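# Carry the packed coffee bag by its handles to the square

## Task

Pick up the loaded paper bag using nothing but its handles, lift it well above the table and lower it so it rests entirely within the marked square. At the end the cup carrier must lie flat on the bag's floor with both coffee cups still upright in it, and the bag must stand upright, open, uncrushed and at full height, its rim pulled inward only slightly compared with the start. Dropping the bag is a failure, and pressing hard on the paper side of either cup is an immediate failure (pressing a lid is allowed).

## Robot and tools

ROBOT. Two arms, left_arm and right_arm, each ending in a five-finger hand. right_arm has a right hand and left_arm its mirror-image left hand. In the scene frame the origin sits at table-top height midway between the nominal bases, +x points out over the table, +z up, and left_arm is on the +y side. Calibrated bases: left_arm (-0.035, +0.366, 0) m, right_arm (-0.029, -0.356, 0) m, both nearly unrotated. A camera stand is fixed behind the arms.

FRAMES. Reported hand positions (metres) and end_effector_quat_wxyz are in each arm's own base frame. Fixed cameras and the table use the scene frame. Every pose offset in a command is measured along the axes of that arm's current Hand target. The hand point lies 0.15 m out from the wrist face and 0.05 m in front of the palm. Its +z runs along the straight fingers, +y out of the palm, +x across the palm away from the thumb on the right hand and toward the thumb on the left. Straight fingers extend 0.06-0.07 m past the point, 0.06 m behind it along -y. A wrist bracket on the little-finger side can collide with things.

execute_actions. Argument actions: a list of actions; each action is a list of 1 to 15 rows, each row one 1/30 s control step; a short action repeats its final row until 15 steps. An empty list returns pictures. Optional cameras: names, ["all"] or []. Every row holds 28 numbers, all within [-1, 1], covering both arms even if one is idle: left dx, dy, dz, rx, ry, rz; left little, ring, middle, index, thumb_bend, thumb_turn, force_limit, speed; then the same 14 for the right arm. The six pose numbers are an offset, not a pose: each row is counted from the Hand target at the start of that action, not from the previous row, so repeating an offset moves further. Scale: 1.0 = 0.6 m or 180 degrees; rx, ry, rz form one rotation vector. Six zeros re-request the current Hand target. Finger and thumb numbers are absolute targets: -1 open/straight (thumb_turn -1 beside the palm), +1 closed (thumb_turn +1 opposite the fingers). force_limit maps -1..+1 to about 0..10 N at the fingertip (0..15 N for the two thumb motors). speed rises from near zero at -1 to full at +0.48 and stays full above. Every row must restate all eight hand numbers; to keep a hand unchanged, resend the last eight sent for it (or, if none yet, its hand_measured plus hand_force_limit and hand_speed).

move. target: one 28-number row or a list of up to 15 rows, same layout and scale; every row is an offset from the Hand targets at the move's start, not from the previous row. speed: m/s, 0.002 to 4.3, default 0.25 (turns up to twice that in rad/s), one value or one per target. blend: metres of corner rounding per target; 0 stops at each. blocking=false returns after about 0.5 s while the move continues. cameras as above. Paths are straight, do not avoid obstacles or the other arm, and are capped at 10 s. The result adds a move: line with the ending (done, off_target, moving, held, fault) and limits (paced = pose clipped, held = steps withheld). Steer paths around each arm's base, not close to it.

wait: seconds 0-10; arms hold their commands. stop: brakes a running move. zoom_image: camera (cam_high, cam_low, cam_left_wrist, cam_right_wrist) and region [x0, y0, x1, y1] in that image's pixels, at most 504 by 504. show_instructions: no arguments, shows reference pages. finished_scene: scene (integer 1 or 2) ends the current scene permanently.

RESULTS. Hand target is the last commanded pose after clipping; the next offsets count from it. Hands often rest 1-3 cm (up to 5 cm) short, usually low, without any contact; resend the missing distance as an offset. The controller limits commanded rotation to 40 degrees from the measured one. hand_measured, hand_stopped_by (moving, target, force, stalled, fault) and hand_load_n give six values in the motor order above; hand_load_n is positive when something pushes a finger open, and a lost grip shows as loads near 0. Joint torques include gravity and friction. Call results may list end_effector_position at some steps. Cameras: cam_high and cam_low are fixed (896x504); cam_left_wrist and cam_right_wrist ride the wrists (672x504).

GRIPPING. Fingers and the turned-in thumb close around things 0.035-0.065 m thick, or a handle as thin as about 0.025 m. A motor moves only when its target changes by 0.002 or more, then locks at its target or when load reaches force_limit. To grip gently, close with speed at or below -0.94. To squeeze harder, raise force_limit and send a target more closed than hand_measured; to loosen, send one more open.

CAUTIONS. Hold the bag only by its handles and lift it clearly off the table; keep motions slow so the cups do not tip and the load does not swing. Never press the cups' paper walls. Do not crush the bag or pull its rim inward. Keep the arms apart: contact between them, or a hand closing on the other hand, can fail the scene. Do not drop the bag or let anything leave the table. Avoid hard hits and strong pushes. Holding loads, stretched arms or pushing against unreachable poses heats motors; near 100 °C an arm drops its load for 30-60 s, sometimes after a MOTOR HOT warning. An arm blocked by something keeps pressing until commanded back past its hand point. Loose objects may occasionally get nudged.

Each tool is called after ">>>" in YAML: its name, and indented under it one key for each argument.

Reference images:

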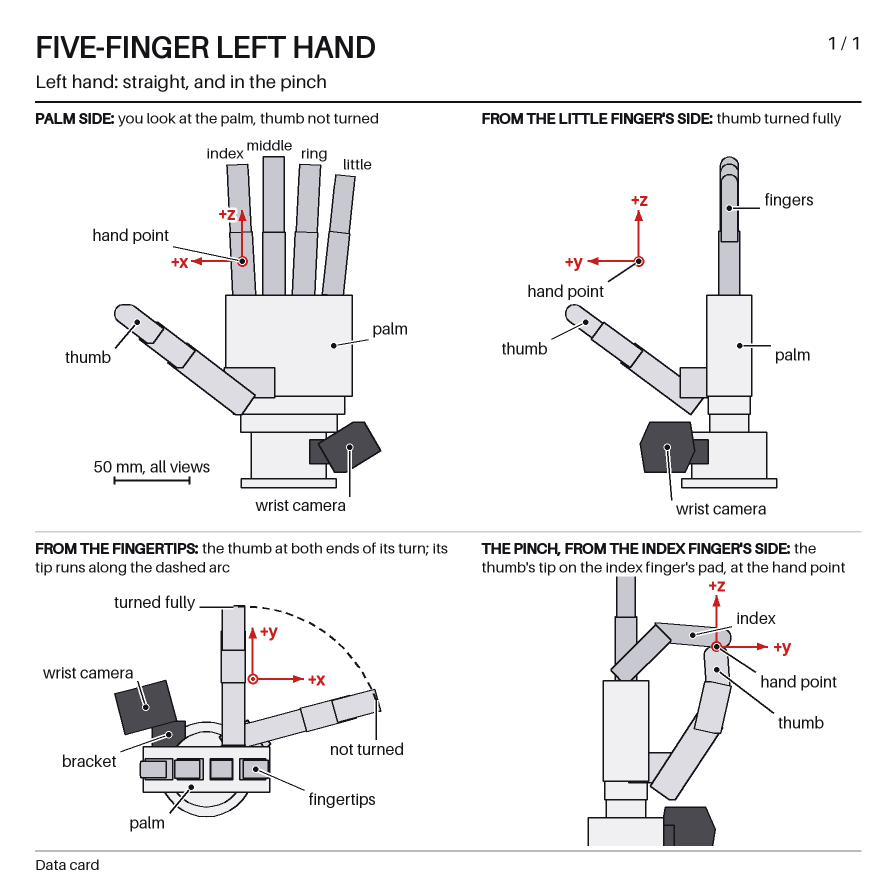

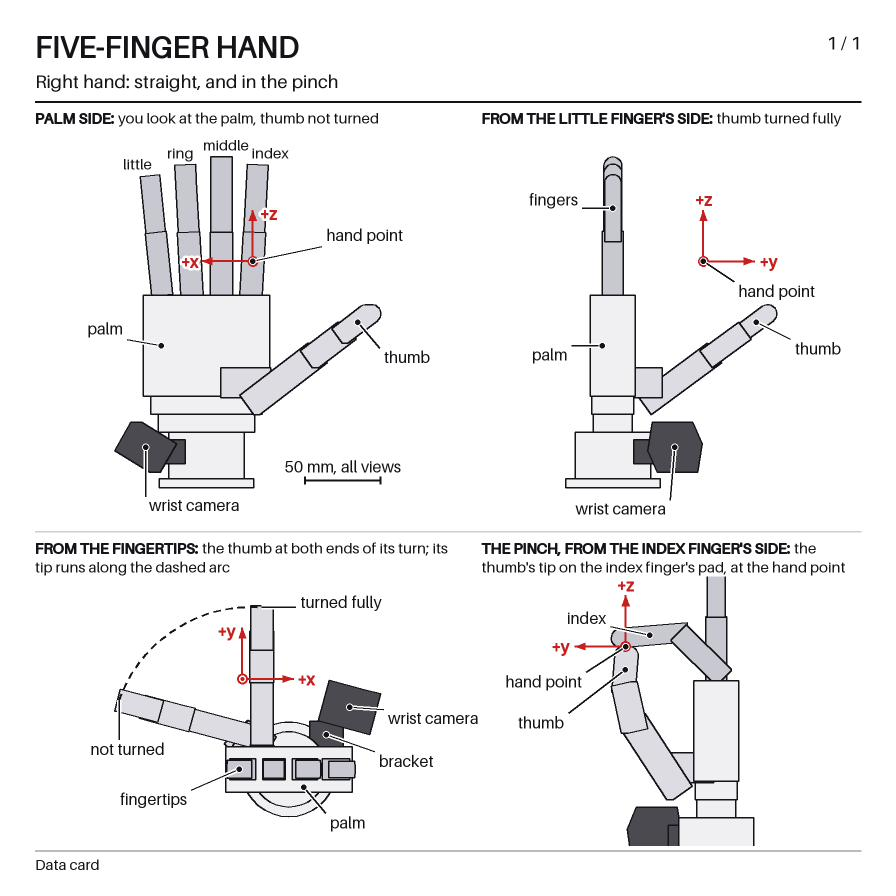

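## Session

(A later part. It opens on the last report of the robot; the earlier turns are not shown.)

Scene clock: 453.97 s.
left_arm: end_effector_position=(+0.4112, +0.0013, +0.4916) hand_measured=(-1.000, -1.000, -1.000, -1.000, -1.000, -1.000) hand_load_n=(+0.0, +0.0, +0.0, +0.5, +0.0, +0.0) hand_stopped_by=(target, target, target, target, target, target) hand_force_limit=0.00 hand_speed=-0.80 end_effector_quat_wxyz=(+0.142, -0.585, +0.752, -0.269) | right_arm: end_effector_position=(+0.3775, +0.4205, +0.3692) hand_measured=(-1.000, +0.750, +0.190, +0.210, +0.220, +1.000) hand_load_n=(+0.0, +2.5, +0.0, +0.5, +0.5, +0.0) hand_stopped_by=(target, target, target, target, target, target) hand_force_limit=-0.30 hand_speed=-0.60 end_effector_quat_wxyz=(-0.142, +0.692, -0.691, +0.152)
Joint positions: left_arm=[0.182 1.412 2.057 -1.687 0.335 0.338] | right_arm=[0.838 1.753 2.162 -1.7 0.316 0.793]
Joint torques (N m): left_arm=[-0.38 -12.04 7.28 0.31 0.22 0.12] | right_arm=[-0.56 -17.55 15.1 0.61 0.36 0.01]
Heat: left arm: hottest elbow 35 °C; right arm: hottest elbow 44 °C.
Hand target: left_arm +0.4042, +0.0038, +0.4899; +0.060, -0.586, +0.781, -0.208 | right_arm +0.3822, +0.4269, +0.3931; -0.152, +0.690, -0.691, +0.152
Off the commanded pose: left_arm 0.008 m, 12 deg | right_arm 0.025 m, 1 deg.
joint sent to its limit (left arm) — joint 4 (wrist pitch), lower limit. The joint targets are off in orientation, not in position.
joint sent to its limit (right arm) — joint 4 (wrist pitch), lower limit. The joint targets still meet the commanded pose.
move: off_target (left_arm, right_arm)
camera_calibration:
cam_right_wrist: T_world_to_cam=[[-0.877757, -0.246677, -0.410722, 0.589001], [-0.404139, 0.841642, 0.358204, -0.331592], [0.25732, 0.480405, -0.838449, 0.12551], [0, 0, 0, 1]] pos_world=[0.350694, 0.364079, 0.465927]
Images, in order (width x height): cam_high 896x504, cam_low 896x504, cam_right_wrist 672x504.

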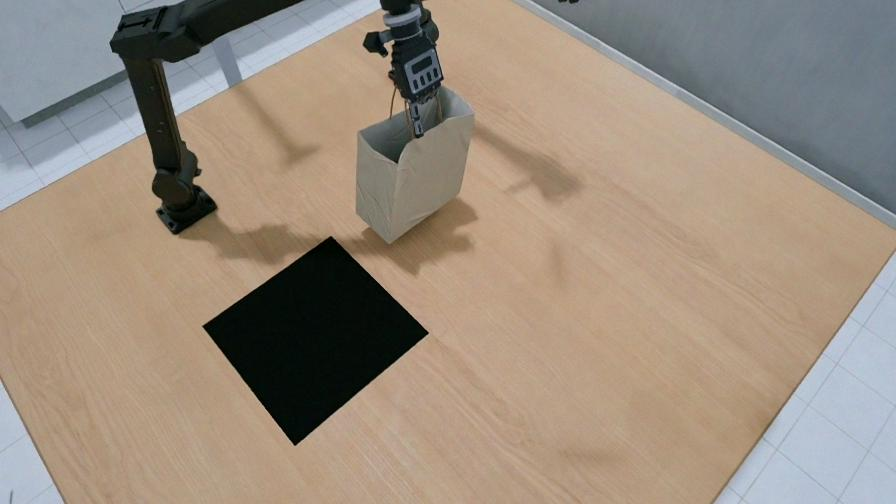

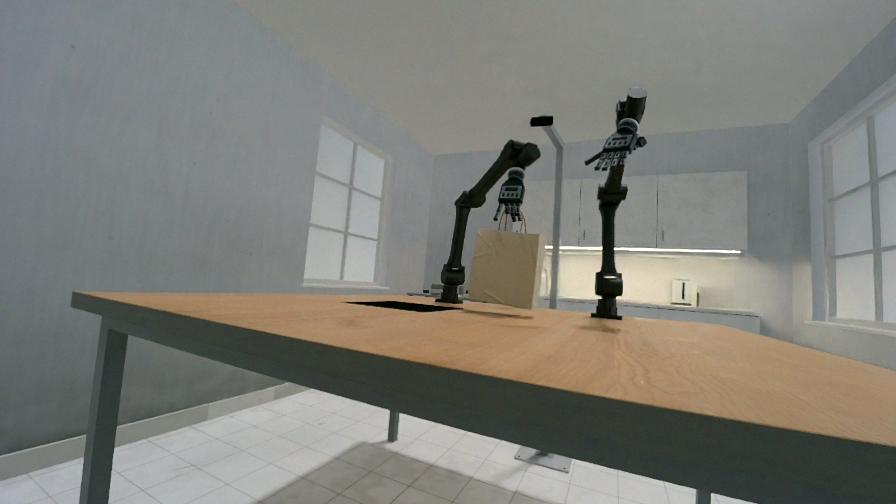

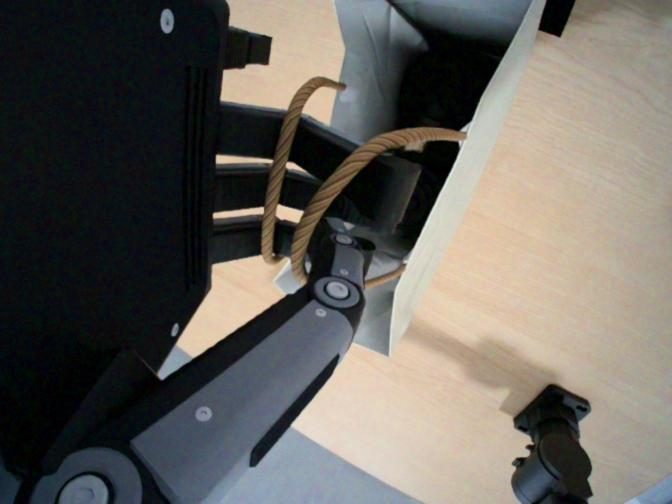

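>>> move:
  target:
    - [0,0,0,0,0,0,-1,-1,-1,-1,-1,-1,0.0,-0.8, 0.05,-0.0317,-0.068,0,0,0,-1,0.75,0.19,0.21,0.22,1.0,-0.3,-0.6]
    - [0,0,0,0,0,0,-1,-1,-1,-1,-1,-1,0.0,-0.8, 0.5628,-0.1277,-0.0232,0,0,0,-1,0.75,0.19,0.21,0.22,1.0,-0.3,-0.6]
  speed: [0.06,0.1]
  blend: 0.02
  cameras: ["cam_right_wrist","cam_high","cam_low"]

>>> zoom_image:
  camera: "cam_high"
  region: [200, 100, 480, 380]

>>> zoom_image:
  camera: "cam_low"
  region: [320, 180, 520, 340]

Scene clock: 466.37 s.
left_arm: end_effector_position=(+0.4112, +0.0013, +0.4916) hand_measured=(-1.000, -1.000, -1.000, -1.000, -1.000, -1.000) hand_load_n=(+0.0, +0.0, +0.0, +0.0, +0.0, -0.5) hand_stopped_by=(target, target, target, target, target, target) hand_force_limit=0.00 hand_speed=-0.80 end_effector_quat_wxyz=(+0.142, -0.585, +0.752, -0.269) | right_arm: end_effector_position=(+0.4485, +0.0928, +0.4210) hand_measured=(-1.000, +0.750, +0.190, +0.210, +0.220, +1.000) hand_load_n=(+0.0, +2.0, +0.0, +0.5, +0.5, +0.0) hand_stopped_by=(target, target, target, target, target, target) hand_force_limit=-0.30 hand_speed=-0.60 end_effector_quat_wxyz=(-0.133, +0.693, -0.696, +0.137)
Joint positions: left_arm=[0.182 1.412 2.057 -1.687 0.335 0.338] | right_arm=[0.146 1.525 2.017 -1.685 0.061 0.139]
Joint torques (N m): left_arm=[-0.32 -11.87 7.24 0.31 0.22 0.14] | right_arm=[-1.08 -15.85 10.04 1.39 0.12 -0.02]
Heat: left arm: hottest elbow 35 °C; right arm: hottest elbow 45 °C.
Hand target: left_arm +0.4042, +0.0038, +0.4899; +0.060, -0.586, +0.781, -0.208 | right_arm +0.4453, +0.0891, +0.4377; -0.152, +0.690, -0.691, +0.152
Off the commanded pose: left_arm 0.008 m, 12 deg | right_arm 0.017 m, 3 deg.
joint sent to its limit (left arm) — joint 4 (wrist pitch), lower limit. The joint targets are off in orientation, not in position.
move: off_target (left_arm, right_arm)
camera_calibration:
cam_right_wrist: T_world_to_cam=[[-0.893, -0.239761, -0.380874, 0.585383], [-0.387391, 0.840257, 0.379336, -0.0618358], [0.229082, 0.486295, -0.843231, 0.322309], [0, 0, 0, 1]] pos_world=[0.424958, 0.0355728, 0.518195]
Images, in order (width x height): cam_high 896x504, cam_low 896x504, cam_right_wrist 672x504.

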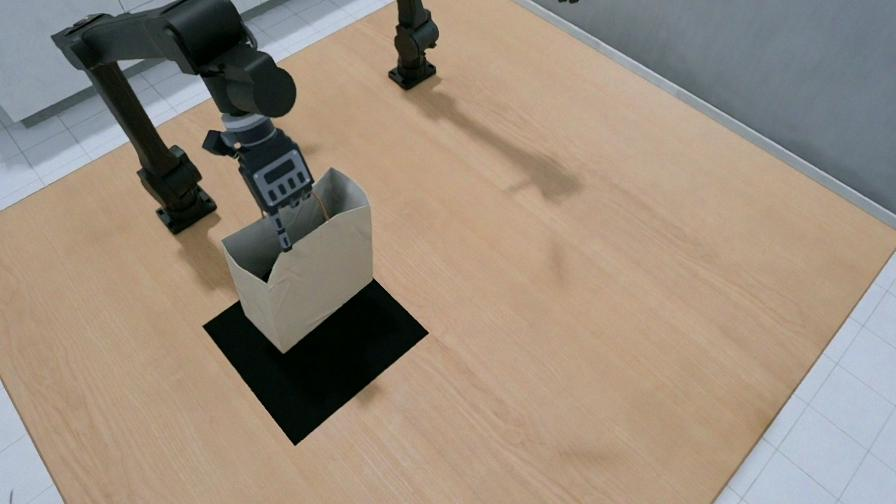

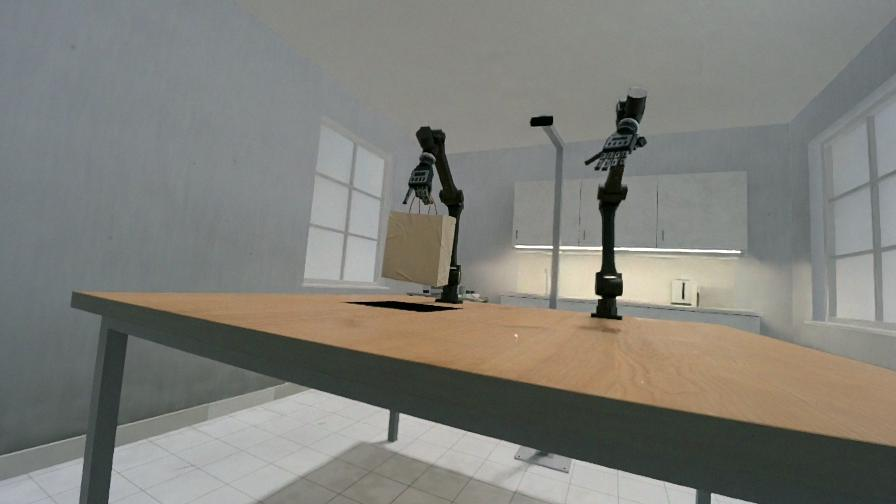

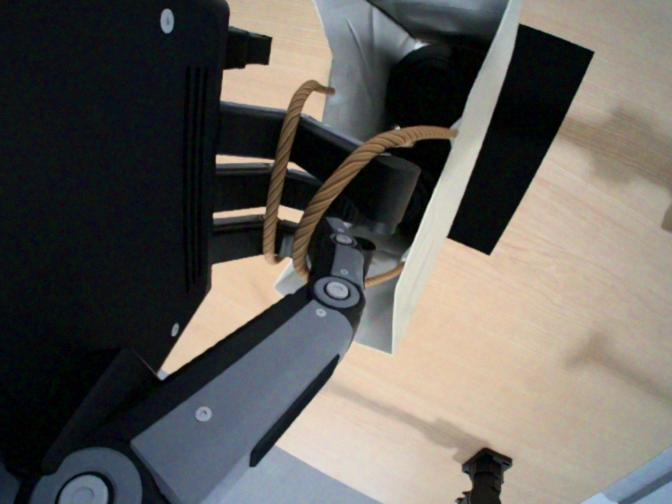

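Scaled by 1.800 from the camera's 896x504 image, which has a finer 1280x720 frame.

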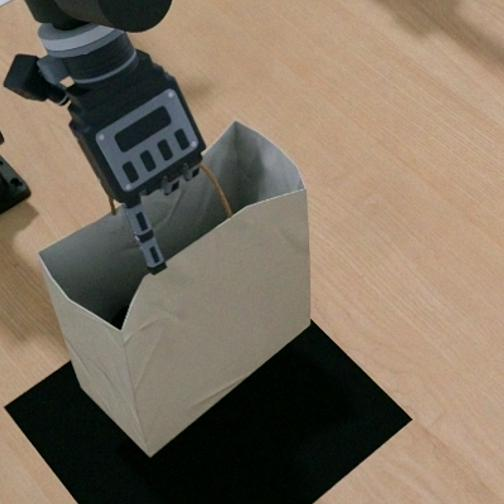

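Scaled by 2.520 from the camera's 896x504 image, which has a finer 1280x720 frame.

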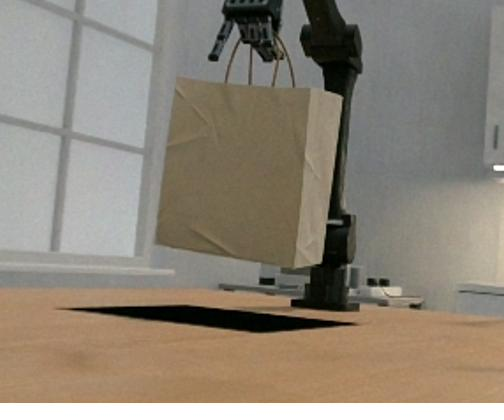

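>>> move:
  target: [0,0,0,0,0,0,-1,-1,-1,-1,-1,-1,0.0,-0.8, 0.0333,0.0423,0.0906,0,0,0,-1,0.75,0.19,0.21,0.22,1.0,-0.3,-0.6]
  speed: 0.06
  cameras: ["cam_high","cam_low"]

>>> zoom_image:
  camera: "cam_high"
  region: [200, 100, 480, 380]

>>> zoom_image:
  camera: "cam_low"
  region: [340, 200, 500, 340]

Scene clock: 475.67 s.
left_arm: end_effector_position=(+0.4112, +0.0013, +0.4916) hand_measured=(-1.000, -1.000, -1.000, -1.000, -1.000, -1.000) hand_load_n=(+0.0, +0.0, +0.0, +0.0, +0.0, +0.0) hand_stopped_by=(target, target, target, target, target, target) hand_force_limit=0.00 hand_speed=-0.80 end_effector_quat_wxyz=(+0.142, -0.585, +0.752, -0.269) | right_arm: end_effector_position=(+0.4464, +0.0736, +0.3611) hand_measured=(-1.000, +0.750, +0.190, +0.210, +0.220, +1.000) hand_load_n=(+0.0, +2.5, +0.0, +0.5, +0.5, +0.0) hand_stopped_by=(target, target, target, target, target, target) hand_force_limit=-0.30 hand_speed=-0.60 end_effector_quat_wxyz=(-0.133, +0.693, -0.695, +0.136)
Joint positions: left_arm=[0.182 1.412 2.057 -1.687 0.335 0.338] | right_arm=[0.102 1.443 1.756 -1.503 0.042 0.096]
Joint torques (N m): left_arm=[-0.26 -11.99 7.25 0.29 0.21 0.13] | right_arm=[-1.32 -15.15 10.55 1.37 0.09 -0.04]
Heat: left arm: hottest elbow 35 °C; right arm: hottest elbow 44 °C.
Hand target: left_arm +0.4042, +0.0038, +0.4899; +0.060, -0.586, +0.781, -0.208 | right_arm +0.4451, +0.0691, +0.3777; -0.152, +0.690, -0.691, +0.152
Off the commanded pose: left_arm 0.008 m, 12 deg | right_arm 0.017 m, 3 deg.
joint sent to its limit (left arm) — joint 4 (wrist pitch), lower limit. The joint targets are off in orientation, not in position.
move: off_target (left_arm, right_arm)
Images, in order (width x height): cam_high 896x504, cam_low 896x504.

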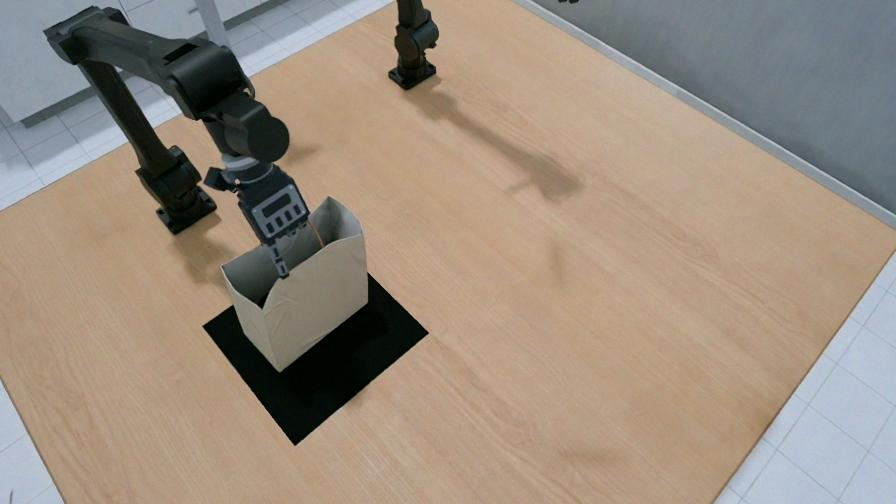

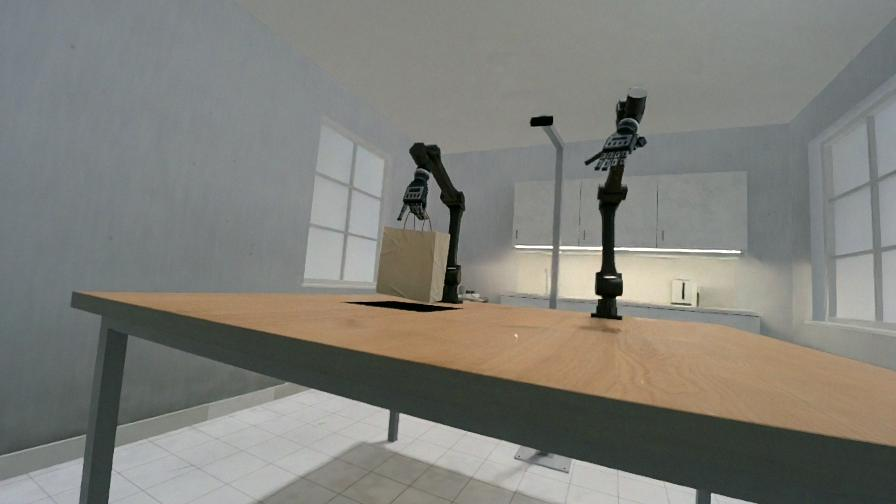

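Scaled by 1.800 from the camera's 896x504 image, which has a finer 1280x720 frame.

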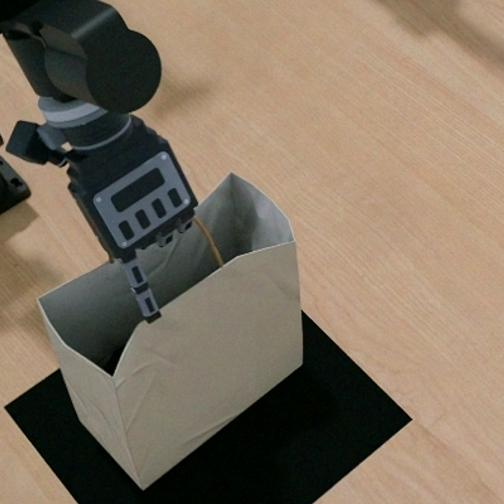

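Scaled by 3.150 from the camera's 896x504 image, which has a finer 1280x720 frame.

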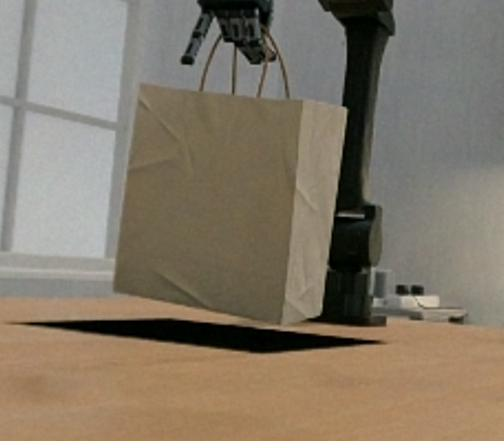

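>>> move:
  target:
    - [0,0,0,0,0,0,-1,-1,-1,-1,-1,-1,0.0,-0.8, 0,0.0141,0.0302,0,0,0,-1,0.75,0.19,0.21,0.22,1.0,-0.3,-0.6]
    - [0,0,0,0,0,0,-1,-1,-1,-1,-1,-1,0.0,-0.8, 0.0367,0.0303,0.065,0,0,0,-1,0.75,0.19,0.21,0.22,1.0,-0.3,-0.6]
  speed: 0.03
  blend: 0.005
  cameras: ["cam_high","cam_low","cam_right_wrist"]

>>> zoom_image:
  camera: "cam_high"
  region: [200, 100, 480, 380]

>>> zoom_image:
  camera: "cam_low"
  region: [340, 200, 500, 340]

Scene clock: 481.47 s.
left_arm: end_effector_position=(+0.4112, +0.0013, +0.4916) hand_measured=(-1.000, -1.000, -1.000, -1.000, -1.000, -1.000) hand_load_n=(+0.0, +0.0, +0.0, +0.0, +0.0, +0.0) hand_stopped_by=(target, target, target, target, target, target) hand_force_limit=0.00 hand_speed=-0.80 end_effector_quat_wxyz=(+0.142, -0.585, +0.752, -0.269) | right_arm: end_effector_position=(+0.4443, +0.0517, +0.3250) hand_measured=(-1.000, +0.750, +0.190, +0.210, +0.220, +1.000) hand_load_n=(+0.0, +1.0, +0.0, +0.5, +0.0, +0.0) hand_stopped_by=(target, target, target, target, target, target) hand_force_limit=-0.30 hand_speed=-0.60 end_effector_quat_wxyz=(-0.140, +0.692, -0.694, +0.140)
Joint positions: left_arm=[0.182 1.412 2.057 -1.687 0.335 0.338] | right_arm=[0.05 1.395 1.607 -1.384 0.02 0.049]
Joint torques (N m): left_arm=[-0.15 -11.93 7.25 0.29 0.22 0.13] | right_arm=[-1.08 -13.98 10.33 1.4 0.07 0]
Heat: left arm: hottest elbow 35 °C; right arm: hottest elbow 43 °C.
Hand target: left_arm +0.4042, +0.0038, +0.4899; +0.060, -0.586, +0.781, -0.208 | right_arm +0.4449, +0.0471, +0.3346; -0.152, +0.690, -0.691, +0.152
Off the commanded pose: left_arm 0.008 m, 12 deg | right_arm 0.011 m, 2 deg.
joint sent to its limit (left arm) — joint 4 (wrist pitch), lower limit. The joint targets are off in orientation, not in position.
move: off_target (left_arm, right_arm)
camera_calibration:
cam_right_wrist: T_world_to_cam=[[-0.886168, -0.240322, -0.396171, 0.537221], [-0.39588, 0.836993, 0.377787, 0.0119228], [0.240802, 0.491619, -0.836855, 0.25481], [0, 0, 0, 1]] pos_world=[0.419429, -0.00614263, 0.421566]
Images, in order (width x height): cam_high 896x504, cam_low 896x504, cam_right_wrist 672x504.

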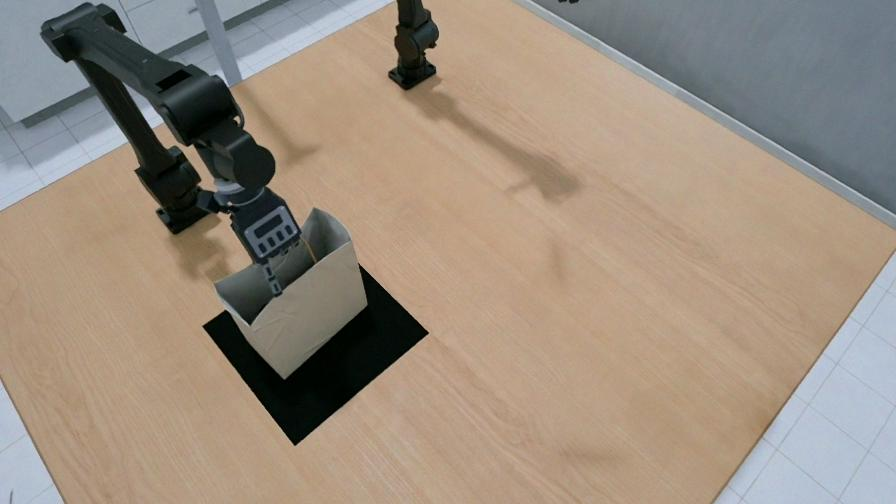

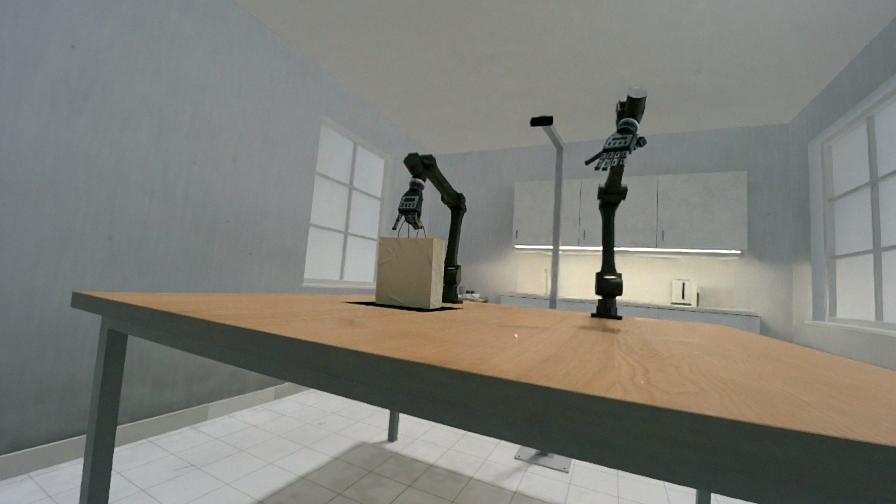

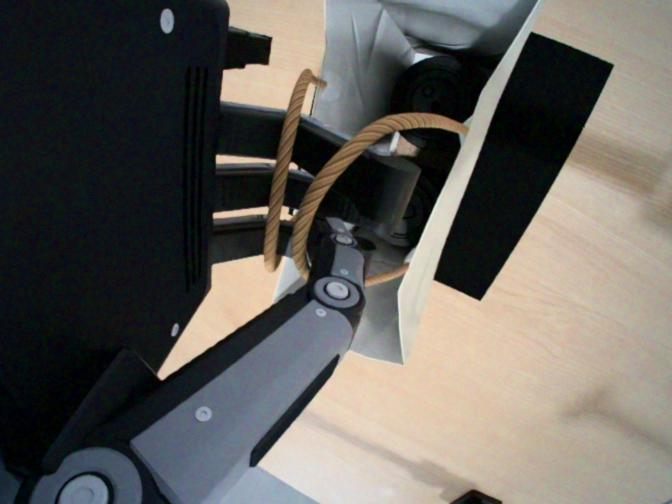

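Scaled by 1.800 from the camera's 896x504 image, which has a finer 1280x720 frame.

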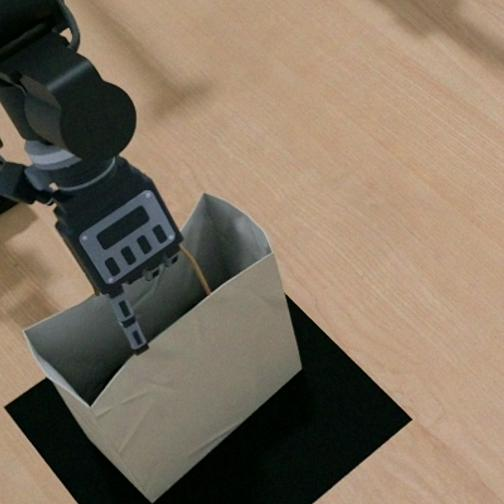

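Scaled by 3.150 from the camera's 896x504 image, which has a finer 1280x720 frame.

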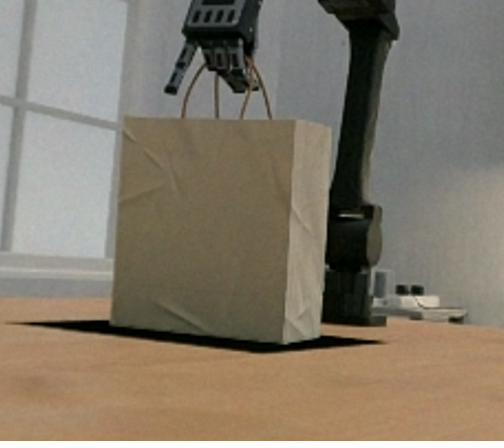

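>>> move:
  target: [0,0,0,0,0,0,-1,-1,-1,-1,-1,-1,0.0,-0.8, 0,0.0070,0.0151,0,0,0,-1,0.75,0.19,0.21,0.22,1.0,-0.3,-0.6]
  speed: 0.03
  cameras: []

>>> move:
  target: [0,0,0,0,0,0,-1,-1,-1,-1,-1,-1,0.0,-0.8, 0,0,0,0,0,0,-1,0.75,0.19,0.21,-1,1.0,-0.3,-0.5]
  speed: 0.05
  cameras: ["cam_high","cam_low","cam_right_wrist"]

>>> zoom_image:
  camera: "cam_high"
  region: [200, 100, 480, 380]

Scene clock: 490.40 s.
left_arm: end_effector_position=(+0.4112, +0.0013, +0.4916) hand_measured=(-1.000, -1.000, -1.000, -1.000, -1.000, -1.000) hand_load_n=(+0.0, +0.0, +0.0, +0.0, -0.5, +0.0) hand_stopped_by=(target, target, target, target, target, target) hand_force_limit=0.00 hand_speed=-0.80 end_effector_quat_wxyz=(+0.142, -0.585, +0.752, -0.269) | right_arm: end_effector_position=(+0.4442, +0.0516, +0.3188) hand_measured=(-1.000, +0.750, +0.190, +0.210, +0.220, +1.000) hand_load_n=(+0.0, +0.5, +0.0, +0.5, +0.0, +0.0) hand_stopped_by=(target, target, target, target, target, target) hand_force_limit=-0.30 hand_speed=-0.60 end_effector_quat_wxyz=(-0.143, +0.692, -0.693, +0.143)
Joint positions: left_arm=[0.182 1.412 2.057 -1.687 0.335 0.338] | right_arm=[0.05 1.385 1.579 -1.357 0.02 0.048]
Joint torques (N m): left_arm=[-0.21 -11.99 7.28 0.32 0.21 0.12] | right_arm=[-1.38 -13.39 10.03 1.21 0.07 -0.01]
Heat: left arm: hottest elbow 35 °C; right arm: hottest elbow 43 °C.
Hand target: left_arm +0.4042, +0.0038, +0.4899; +0.060, -0.586, +0.781, -0.208 | right_arm +0.4449, +0.0471, +0.3246; -0.152, +0.690, -0.691, +0.152
Off the commanded pose: left_arm 0.008 m, 12 deg | right_arm 0.007 m, 1 deg.
joint sent to its limit (left arm) — joint 4 (wrist pitch), lower limit. The joint targets are off in orientation, not in position.
move: off_target (left_arm)
No camera images: "cameras" was empty.

Scene clock: 492.40 s.
left_arm: end_effector_position=(+0.4112, +0.0013, +0.4916) hand_measured=(-1.000, -1.000, -1.000, -1.000, -1.000, -1.000) hand_load_n=(+0.0, -0.5, +0.0, +0.0, +0.0, +0.0) hand_stopped_by=(target, target, target, target, target, target) hand_force_limit=0.00 hand_speed=-0.80 end_effector_quat_wxyz=(+0.142, -0.585, +0.752, -0.269) | right_arm: end_effector_position=(+0.4446, +0.0516, +0.3189) hand_measured=(-1.000, +0.750, +0.190, +0.210, -1.000, +1.000) hand_load_n=(+0.0, +0.5, +0.0, +0.0, +0.0, +0.0) hand_stopped_by=(target, target, target, target, target, target) hand_force_limit=-0.30 hand_speed=-0.50 end_effector_quat_wxyz=(-0.144, +0.692, -0.693, +0.144)
Joint positions: left_arm=[0.182 1.412 2.057 -1.687 0.335 0.338] | right_arm=[0.05 1.385 1.579 -1.356 0.02 0.048]
Joint torques (N m): left_arm=[-0.15 -12.04 7.24 0.31 0.22 0.12] | right_arm=[-1.32 -13.57 9.96 1.36 0.06 -0.01]
Heat: left arm: hottest elbow 35 °C; right arm: hottest elbow 43 °C.
Hand target: left_arm +0.4042, +0.0038, +0.4899; +0.060, -0.586, +0.781, -0.208 | right_arm +0.4449, +0.0471, +0.3247; -0.152, +0.690, -0.691, +0.152
Off the commanded pose: left_arm 0.008 m, 12 deg | right_arm 0.007 m, 1 deg.
joint sent to its limit (left arm) — joint 4 (wrist pitch), lower limit. The joint targets are off in orientation, not in position.
move: off_target (left_arm)
camera_calibration:
cam_right_wrist: T_world_to_cam=[[-0.881636, -0.241256, -0.405603, 0.535988], [-0.4008, 0.836517, 0.373629, 0.0179699], [0.249153, 0.491971, -0.834199, 0.24498], [0, 0, 0, 1]] pos_world=[0.418711, -0.00624488, 0.415046]
Images, in order (width x height): cam_high 896x504, cam_low 896x504, cam_right_wrist 672x504.

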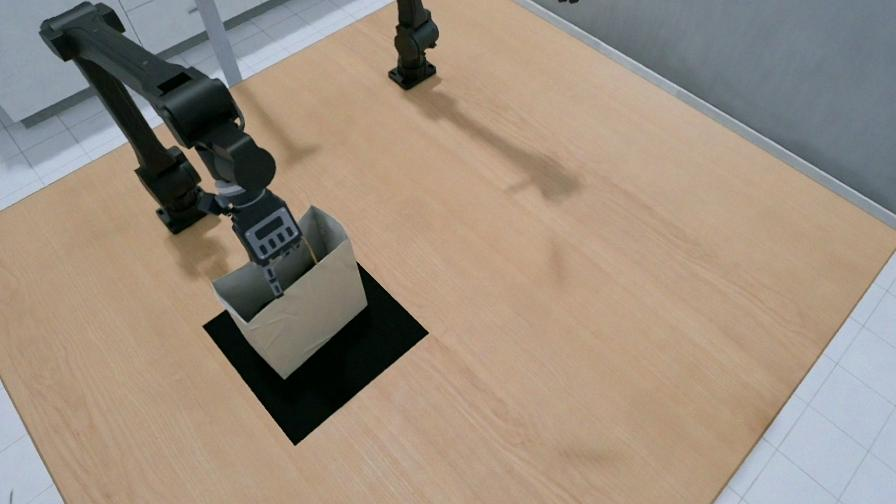

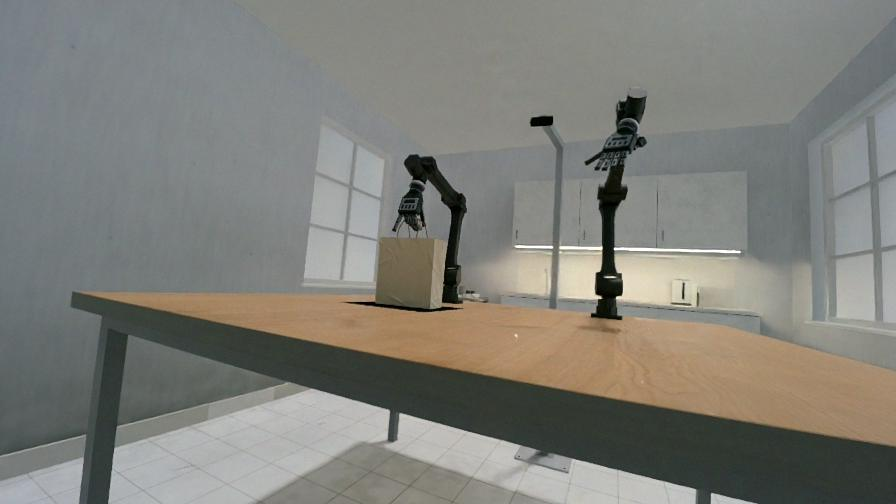

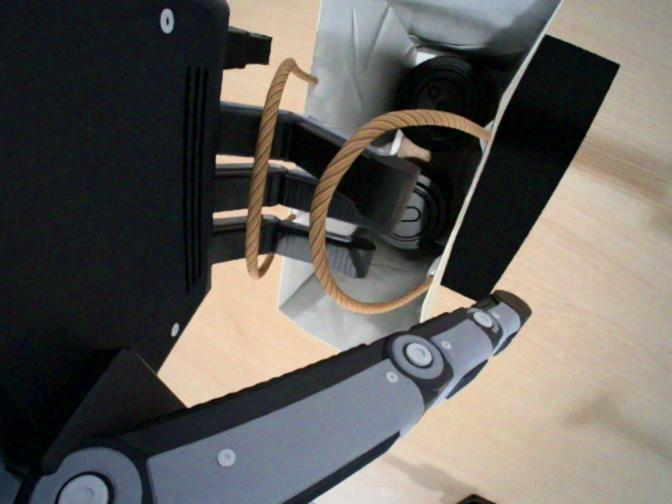

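Scaled by 1.800 from the camera's 896x504 image, which has a finer 1280x720 frame.

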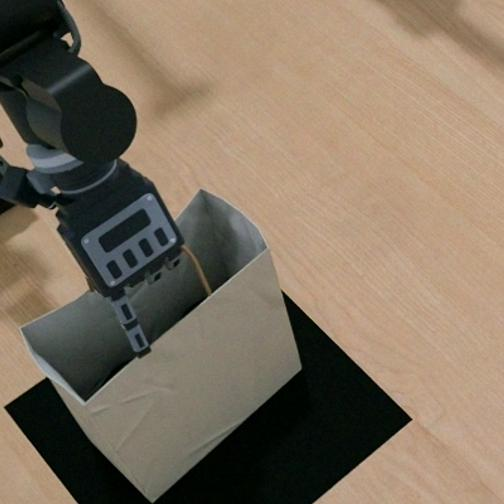

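>>> move:
  target: [0,0,0,0,0,0,-1,-1,-1,-1,-1,-1,0.0,-0.8, 0,0,0,0,0,0,-1,-0.1,-0.1,-0.1,-1,1.0,-0.3,-0.5]
  speed: 0.05
  cameras: ["cam_right_wrist"]

>>> move:
  target: [0,0,0,0,0,0,-1,-1,-1,-1,-1,-1,0.0,-0.8, 0,0,0,0,0,0,-1,-1,-1,-1,-1,1.0,-0.3,-0.5]
  speed: 0.05
  cameras: ["cam_high","cam_low","cam_right_wrist"]

>>> zoom_image:
  camera: "cam_high"
  region: [200, 100, 480, 380]

Scene clock: 495.63 s.
left_arm: end_effector_position=(+0.4112, +0.0013, +0.4916) hand_measured=(-1.000, -1.000, -1.000, -1.000, -1.000, -1.000) hand_load_n=(+0.0, +0.0, +0.0, +0.0, +0.0, +0.0) hand_stopped_by=(target, target, target, target, target, target) hand_force_limit=0.00 hand_speed=-0.80 end_effector_quat_wxyz=(+0.142, -0.585, +0.752, -0.269) | right_arm: end_effector_position=(+0.4447, +0.0516, +0.3198) hand_measured=(-1.000, -0.100, -0.100, -0.100, -1.000, +1.000) hand_load_n=(+0.0, +0.0, +0.0, +0.0, +0.0, +0.0) hand_stopped_by=(target, target, target, target, target, target) hand_force_limit=-0.30 hand_speed=-0.50 end_effector_quat_wxyz=(-0.145, +0.692, -0.693, +0.145)
Joint positions: left_arm=[0.182 1.412 2.057 -1.687 0.335 0.338] | right_arm=[0.05 1.383 1.579 -1.354 0.02 0.047]
Joint torques (N m): left_arm=[-0.26 -11.93 7.27 0.38 0.22 0.12] | right_arm=[-1.38 -13.33 9.98 1.31 0.06 -0.01]
Heat: left arm: hottest elbow 35 °C; right arm: hottest elbow 43 °C.
Hand target: left_arm +0.4042, +0.0038, +0.4899; +0.060, -0.586, +0.781, -0.208 | right_arm +0.4450, +0.0471, +0.3247; -0.152, +0.690, -0.691, +0.152
Off the commanded pose: left_arm 0.008 m, 12 deg | right_arm 0.007 m, 1 deg.
joint sent to its limit (left arm) — joint 4 (wrist pitch), lower limit. The joint targets are off in orientation, not in position.
move: off_target (left_arm)
camera_calibration:
cam_right_wrist: T_world_to_cam=[[-0.880001, -0.241538, -0.408972, 0.536842], [-0.402498, 0.83638, 0.372108, 0.0189336], [0.252177, 0.492066, -0.833233, 0.244027], [0, 0, 0, 1]] pos_world=[0.418504, -0.00624552, 0.415839]
Images, in order (width x height): cam_right_wrist 672x504.

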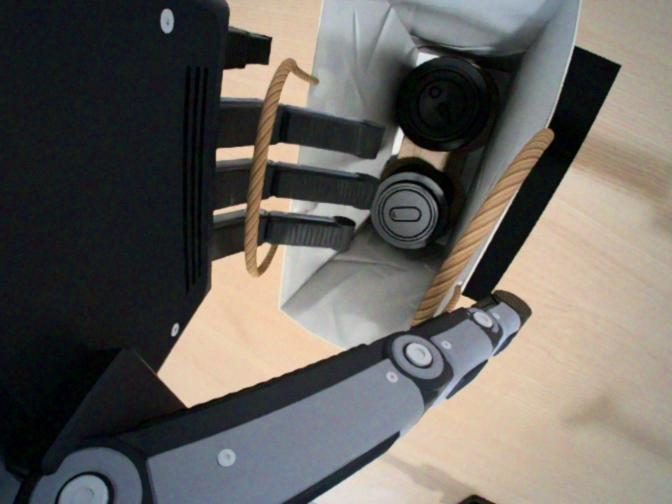

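Scene clock: 496.57 s.
left_arm: end_effector_position=(+0.4112, +0.0013, +0.4916) hand_measured=(-1.000, -1.000, -1.000, -1.000, -1.000, -1.000) hand_load_n=(+0.0, +0.0, +0.0, +0.0, +0.0, +0.0) hand_stopped_by=(target, target, target, target, target, target) hand_force_limit=0.00 hand_speed=-0.80 end_effector_quat_wxyz=(+0.142, -0.585, +0.752, -0.269) | right_arm: end_effector_position=(+0.4448, +0.0516, +0.3198) hand_measured=(-1.000, -1.000, -1.000, -1.000, -1.000, +1.000) hand_load_n=(+0.0, +0.0, +0.0, +0.0, +0.0, +0.0) hand_stopped_by=(target, target, target, target, target, target) hand_force_limit=-0.30 hand_speed=-0.50 end_effector_quat_wxyz=(-0.145, +0.692, -0.692, +0.145)
Joint positions: left_arm=[0.182 1.412 2.057 -1.687 0.335 0.338] | right_arm=[0.05 1.383 1.579 -1.354 0.02 0.047]
Joint torques (N m): left_arm=[-0.21 -11.93 7.23 0.34 0.21 0.12] | right_arm=[-1.32 -13.33 9.98 1.31 0.06 0]
Heat: left arm: hottest elbow 35 °C; right arm: hottest elbow 43 °C.
Hand target: left_arm +0.4042, +0.0038, +0.4899; +0.060, -0.586, +0.781, -0.208 | right_arm +0.4449, +0.0471, +0.3247; -0.152, +0.690, -0.691, +0.152
Off the commanded pose: left_arm 0.008 m, 12 deg | right_arm 0.007 m, 1 deg.
joint sent to its limit (left arm) — joint 4 (wrist pitch), lower limit. The joint targets are off in orientation, not in position.
move: off_target (left_arm)
camera_calibration:
cam_right_wrist: T_world_to_cam=[[-0.879784, -0.241856, -0.409251, 0.536993], [-0.402899, 0.836273, 0.371913, 0.019185], [0.252296, 0.49209, -0.833183, 0.244015], [0, 0, 0, 1]] pos_world=[0.418603, -0.00624602, 0.415939]
Images, in order (width x height): cam_high 896x504, cam_low 896x504, cam_right_wrist 672x504.

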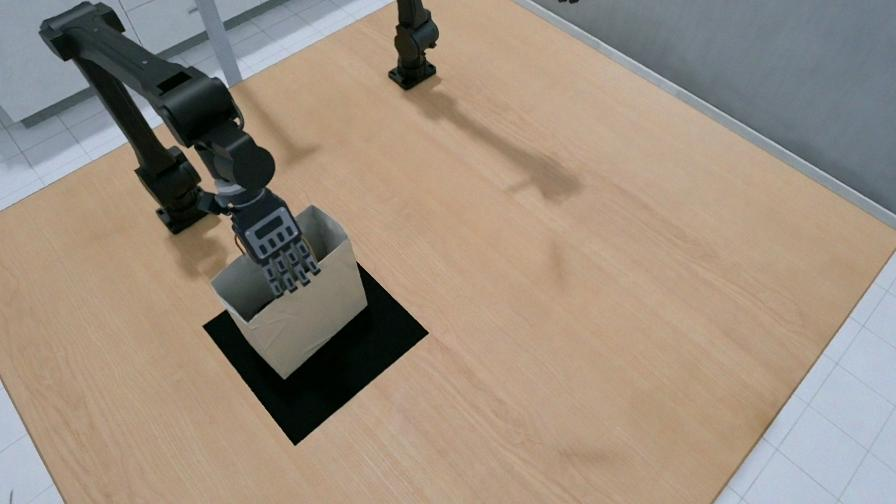

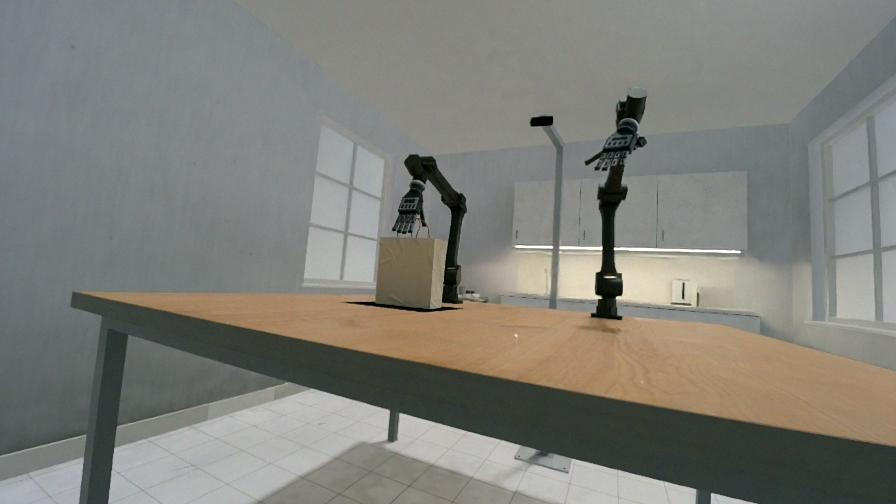

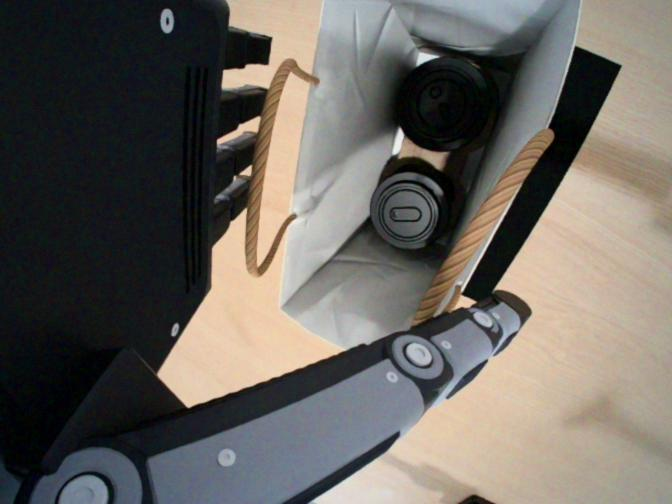

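Scaled by 1.800 from the camera's 896x504 image, which has a finer 1280x720 frame.

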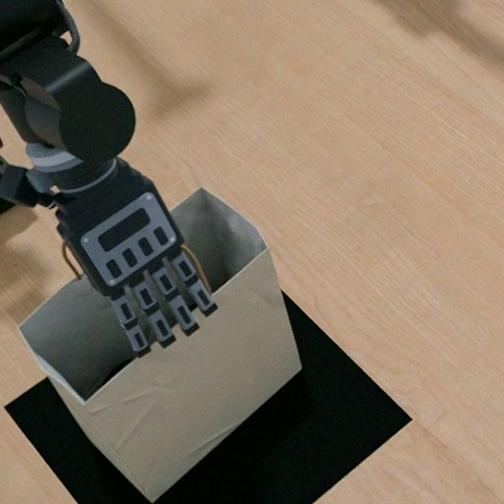

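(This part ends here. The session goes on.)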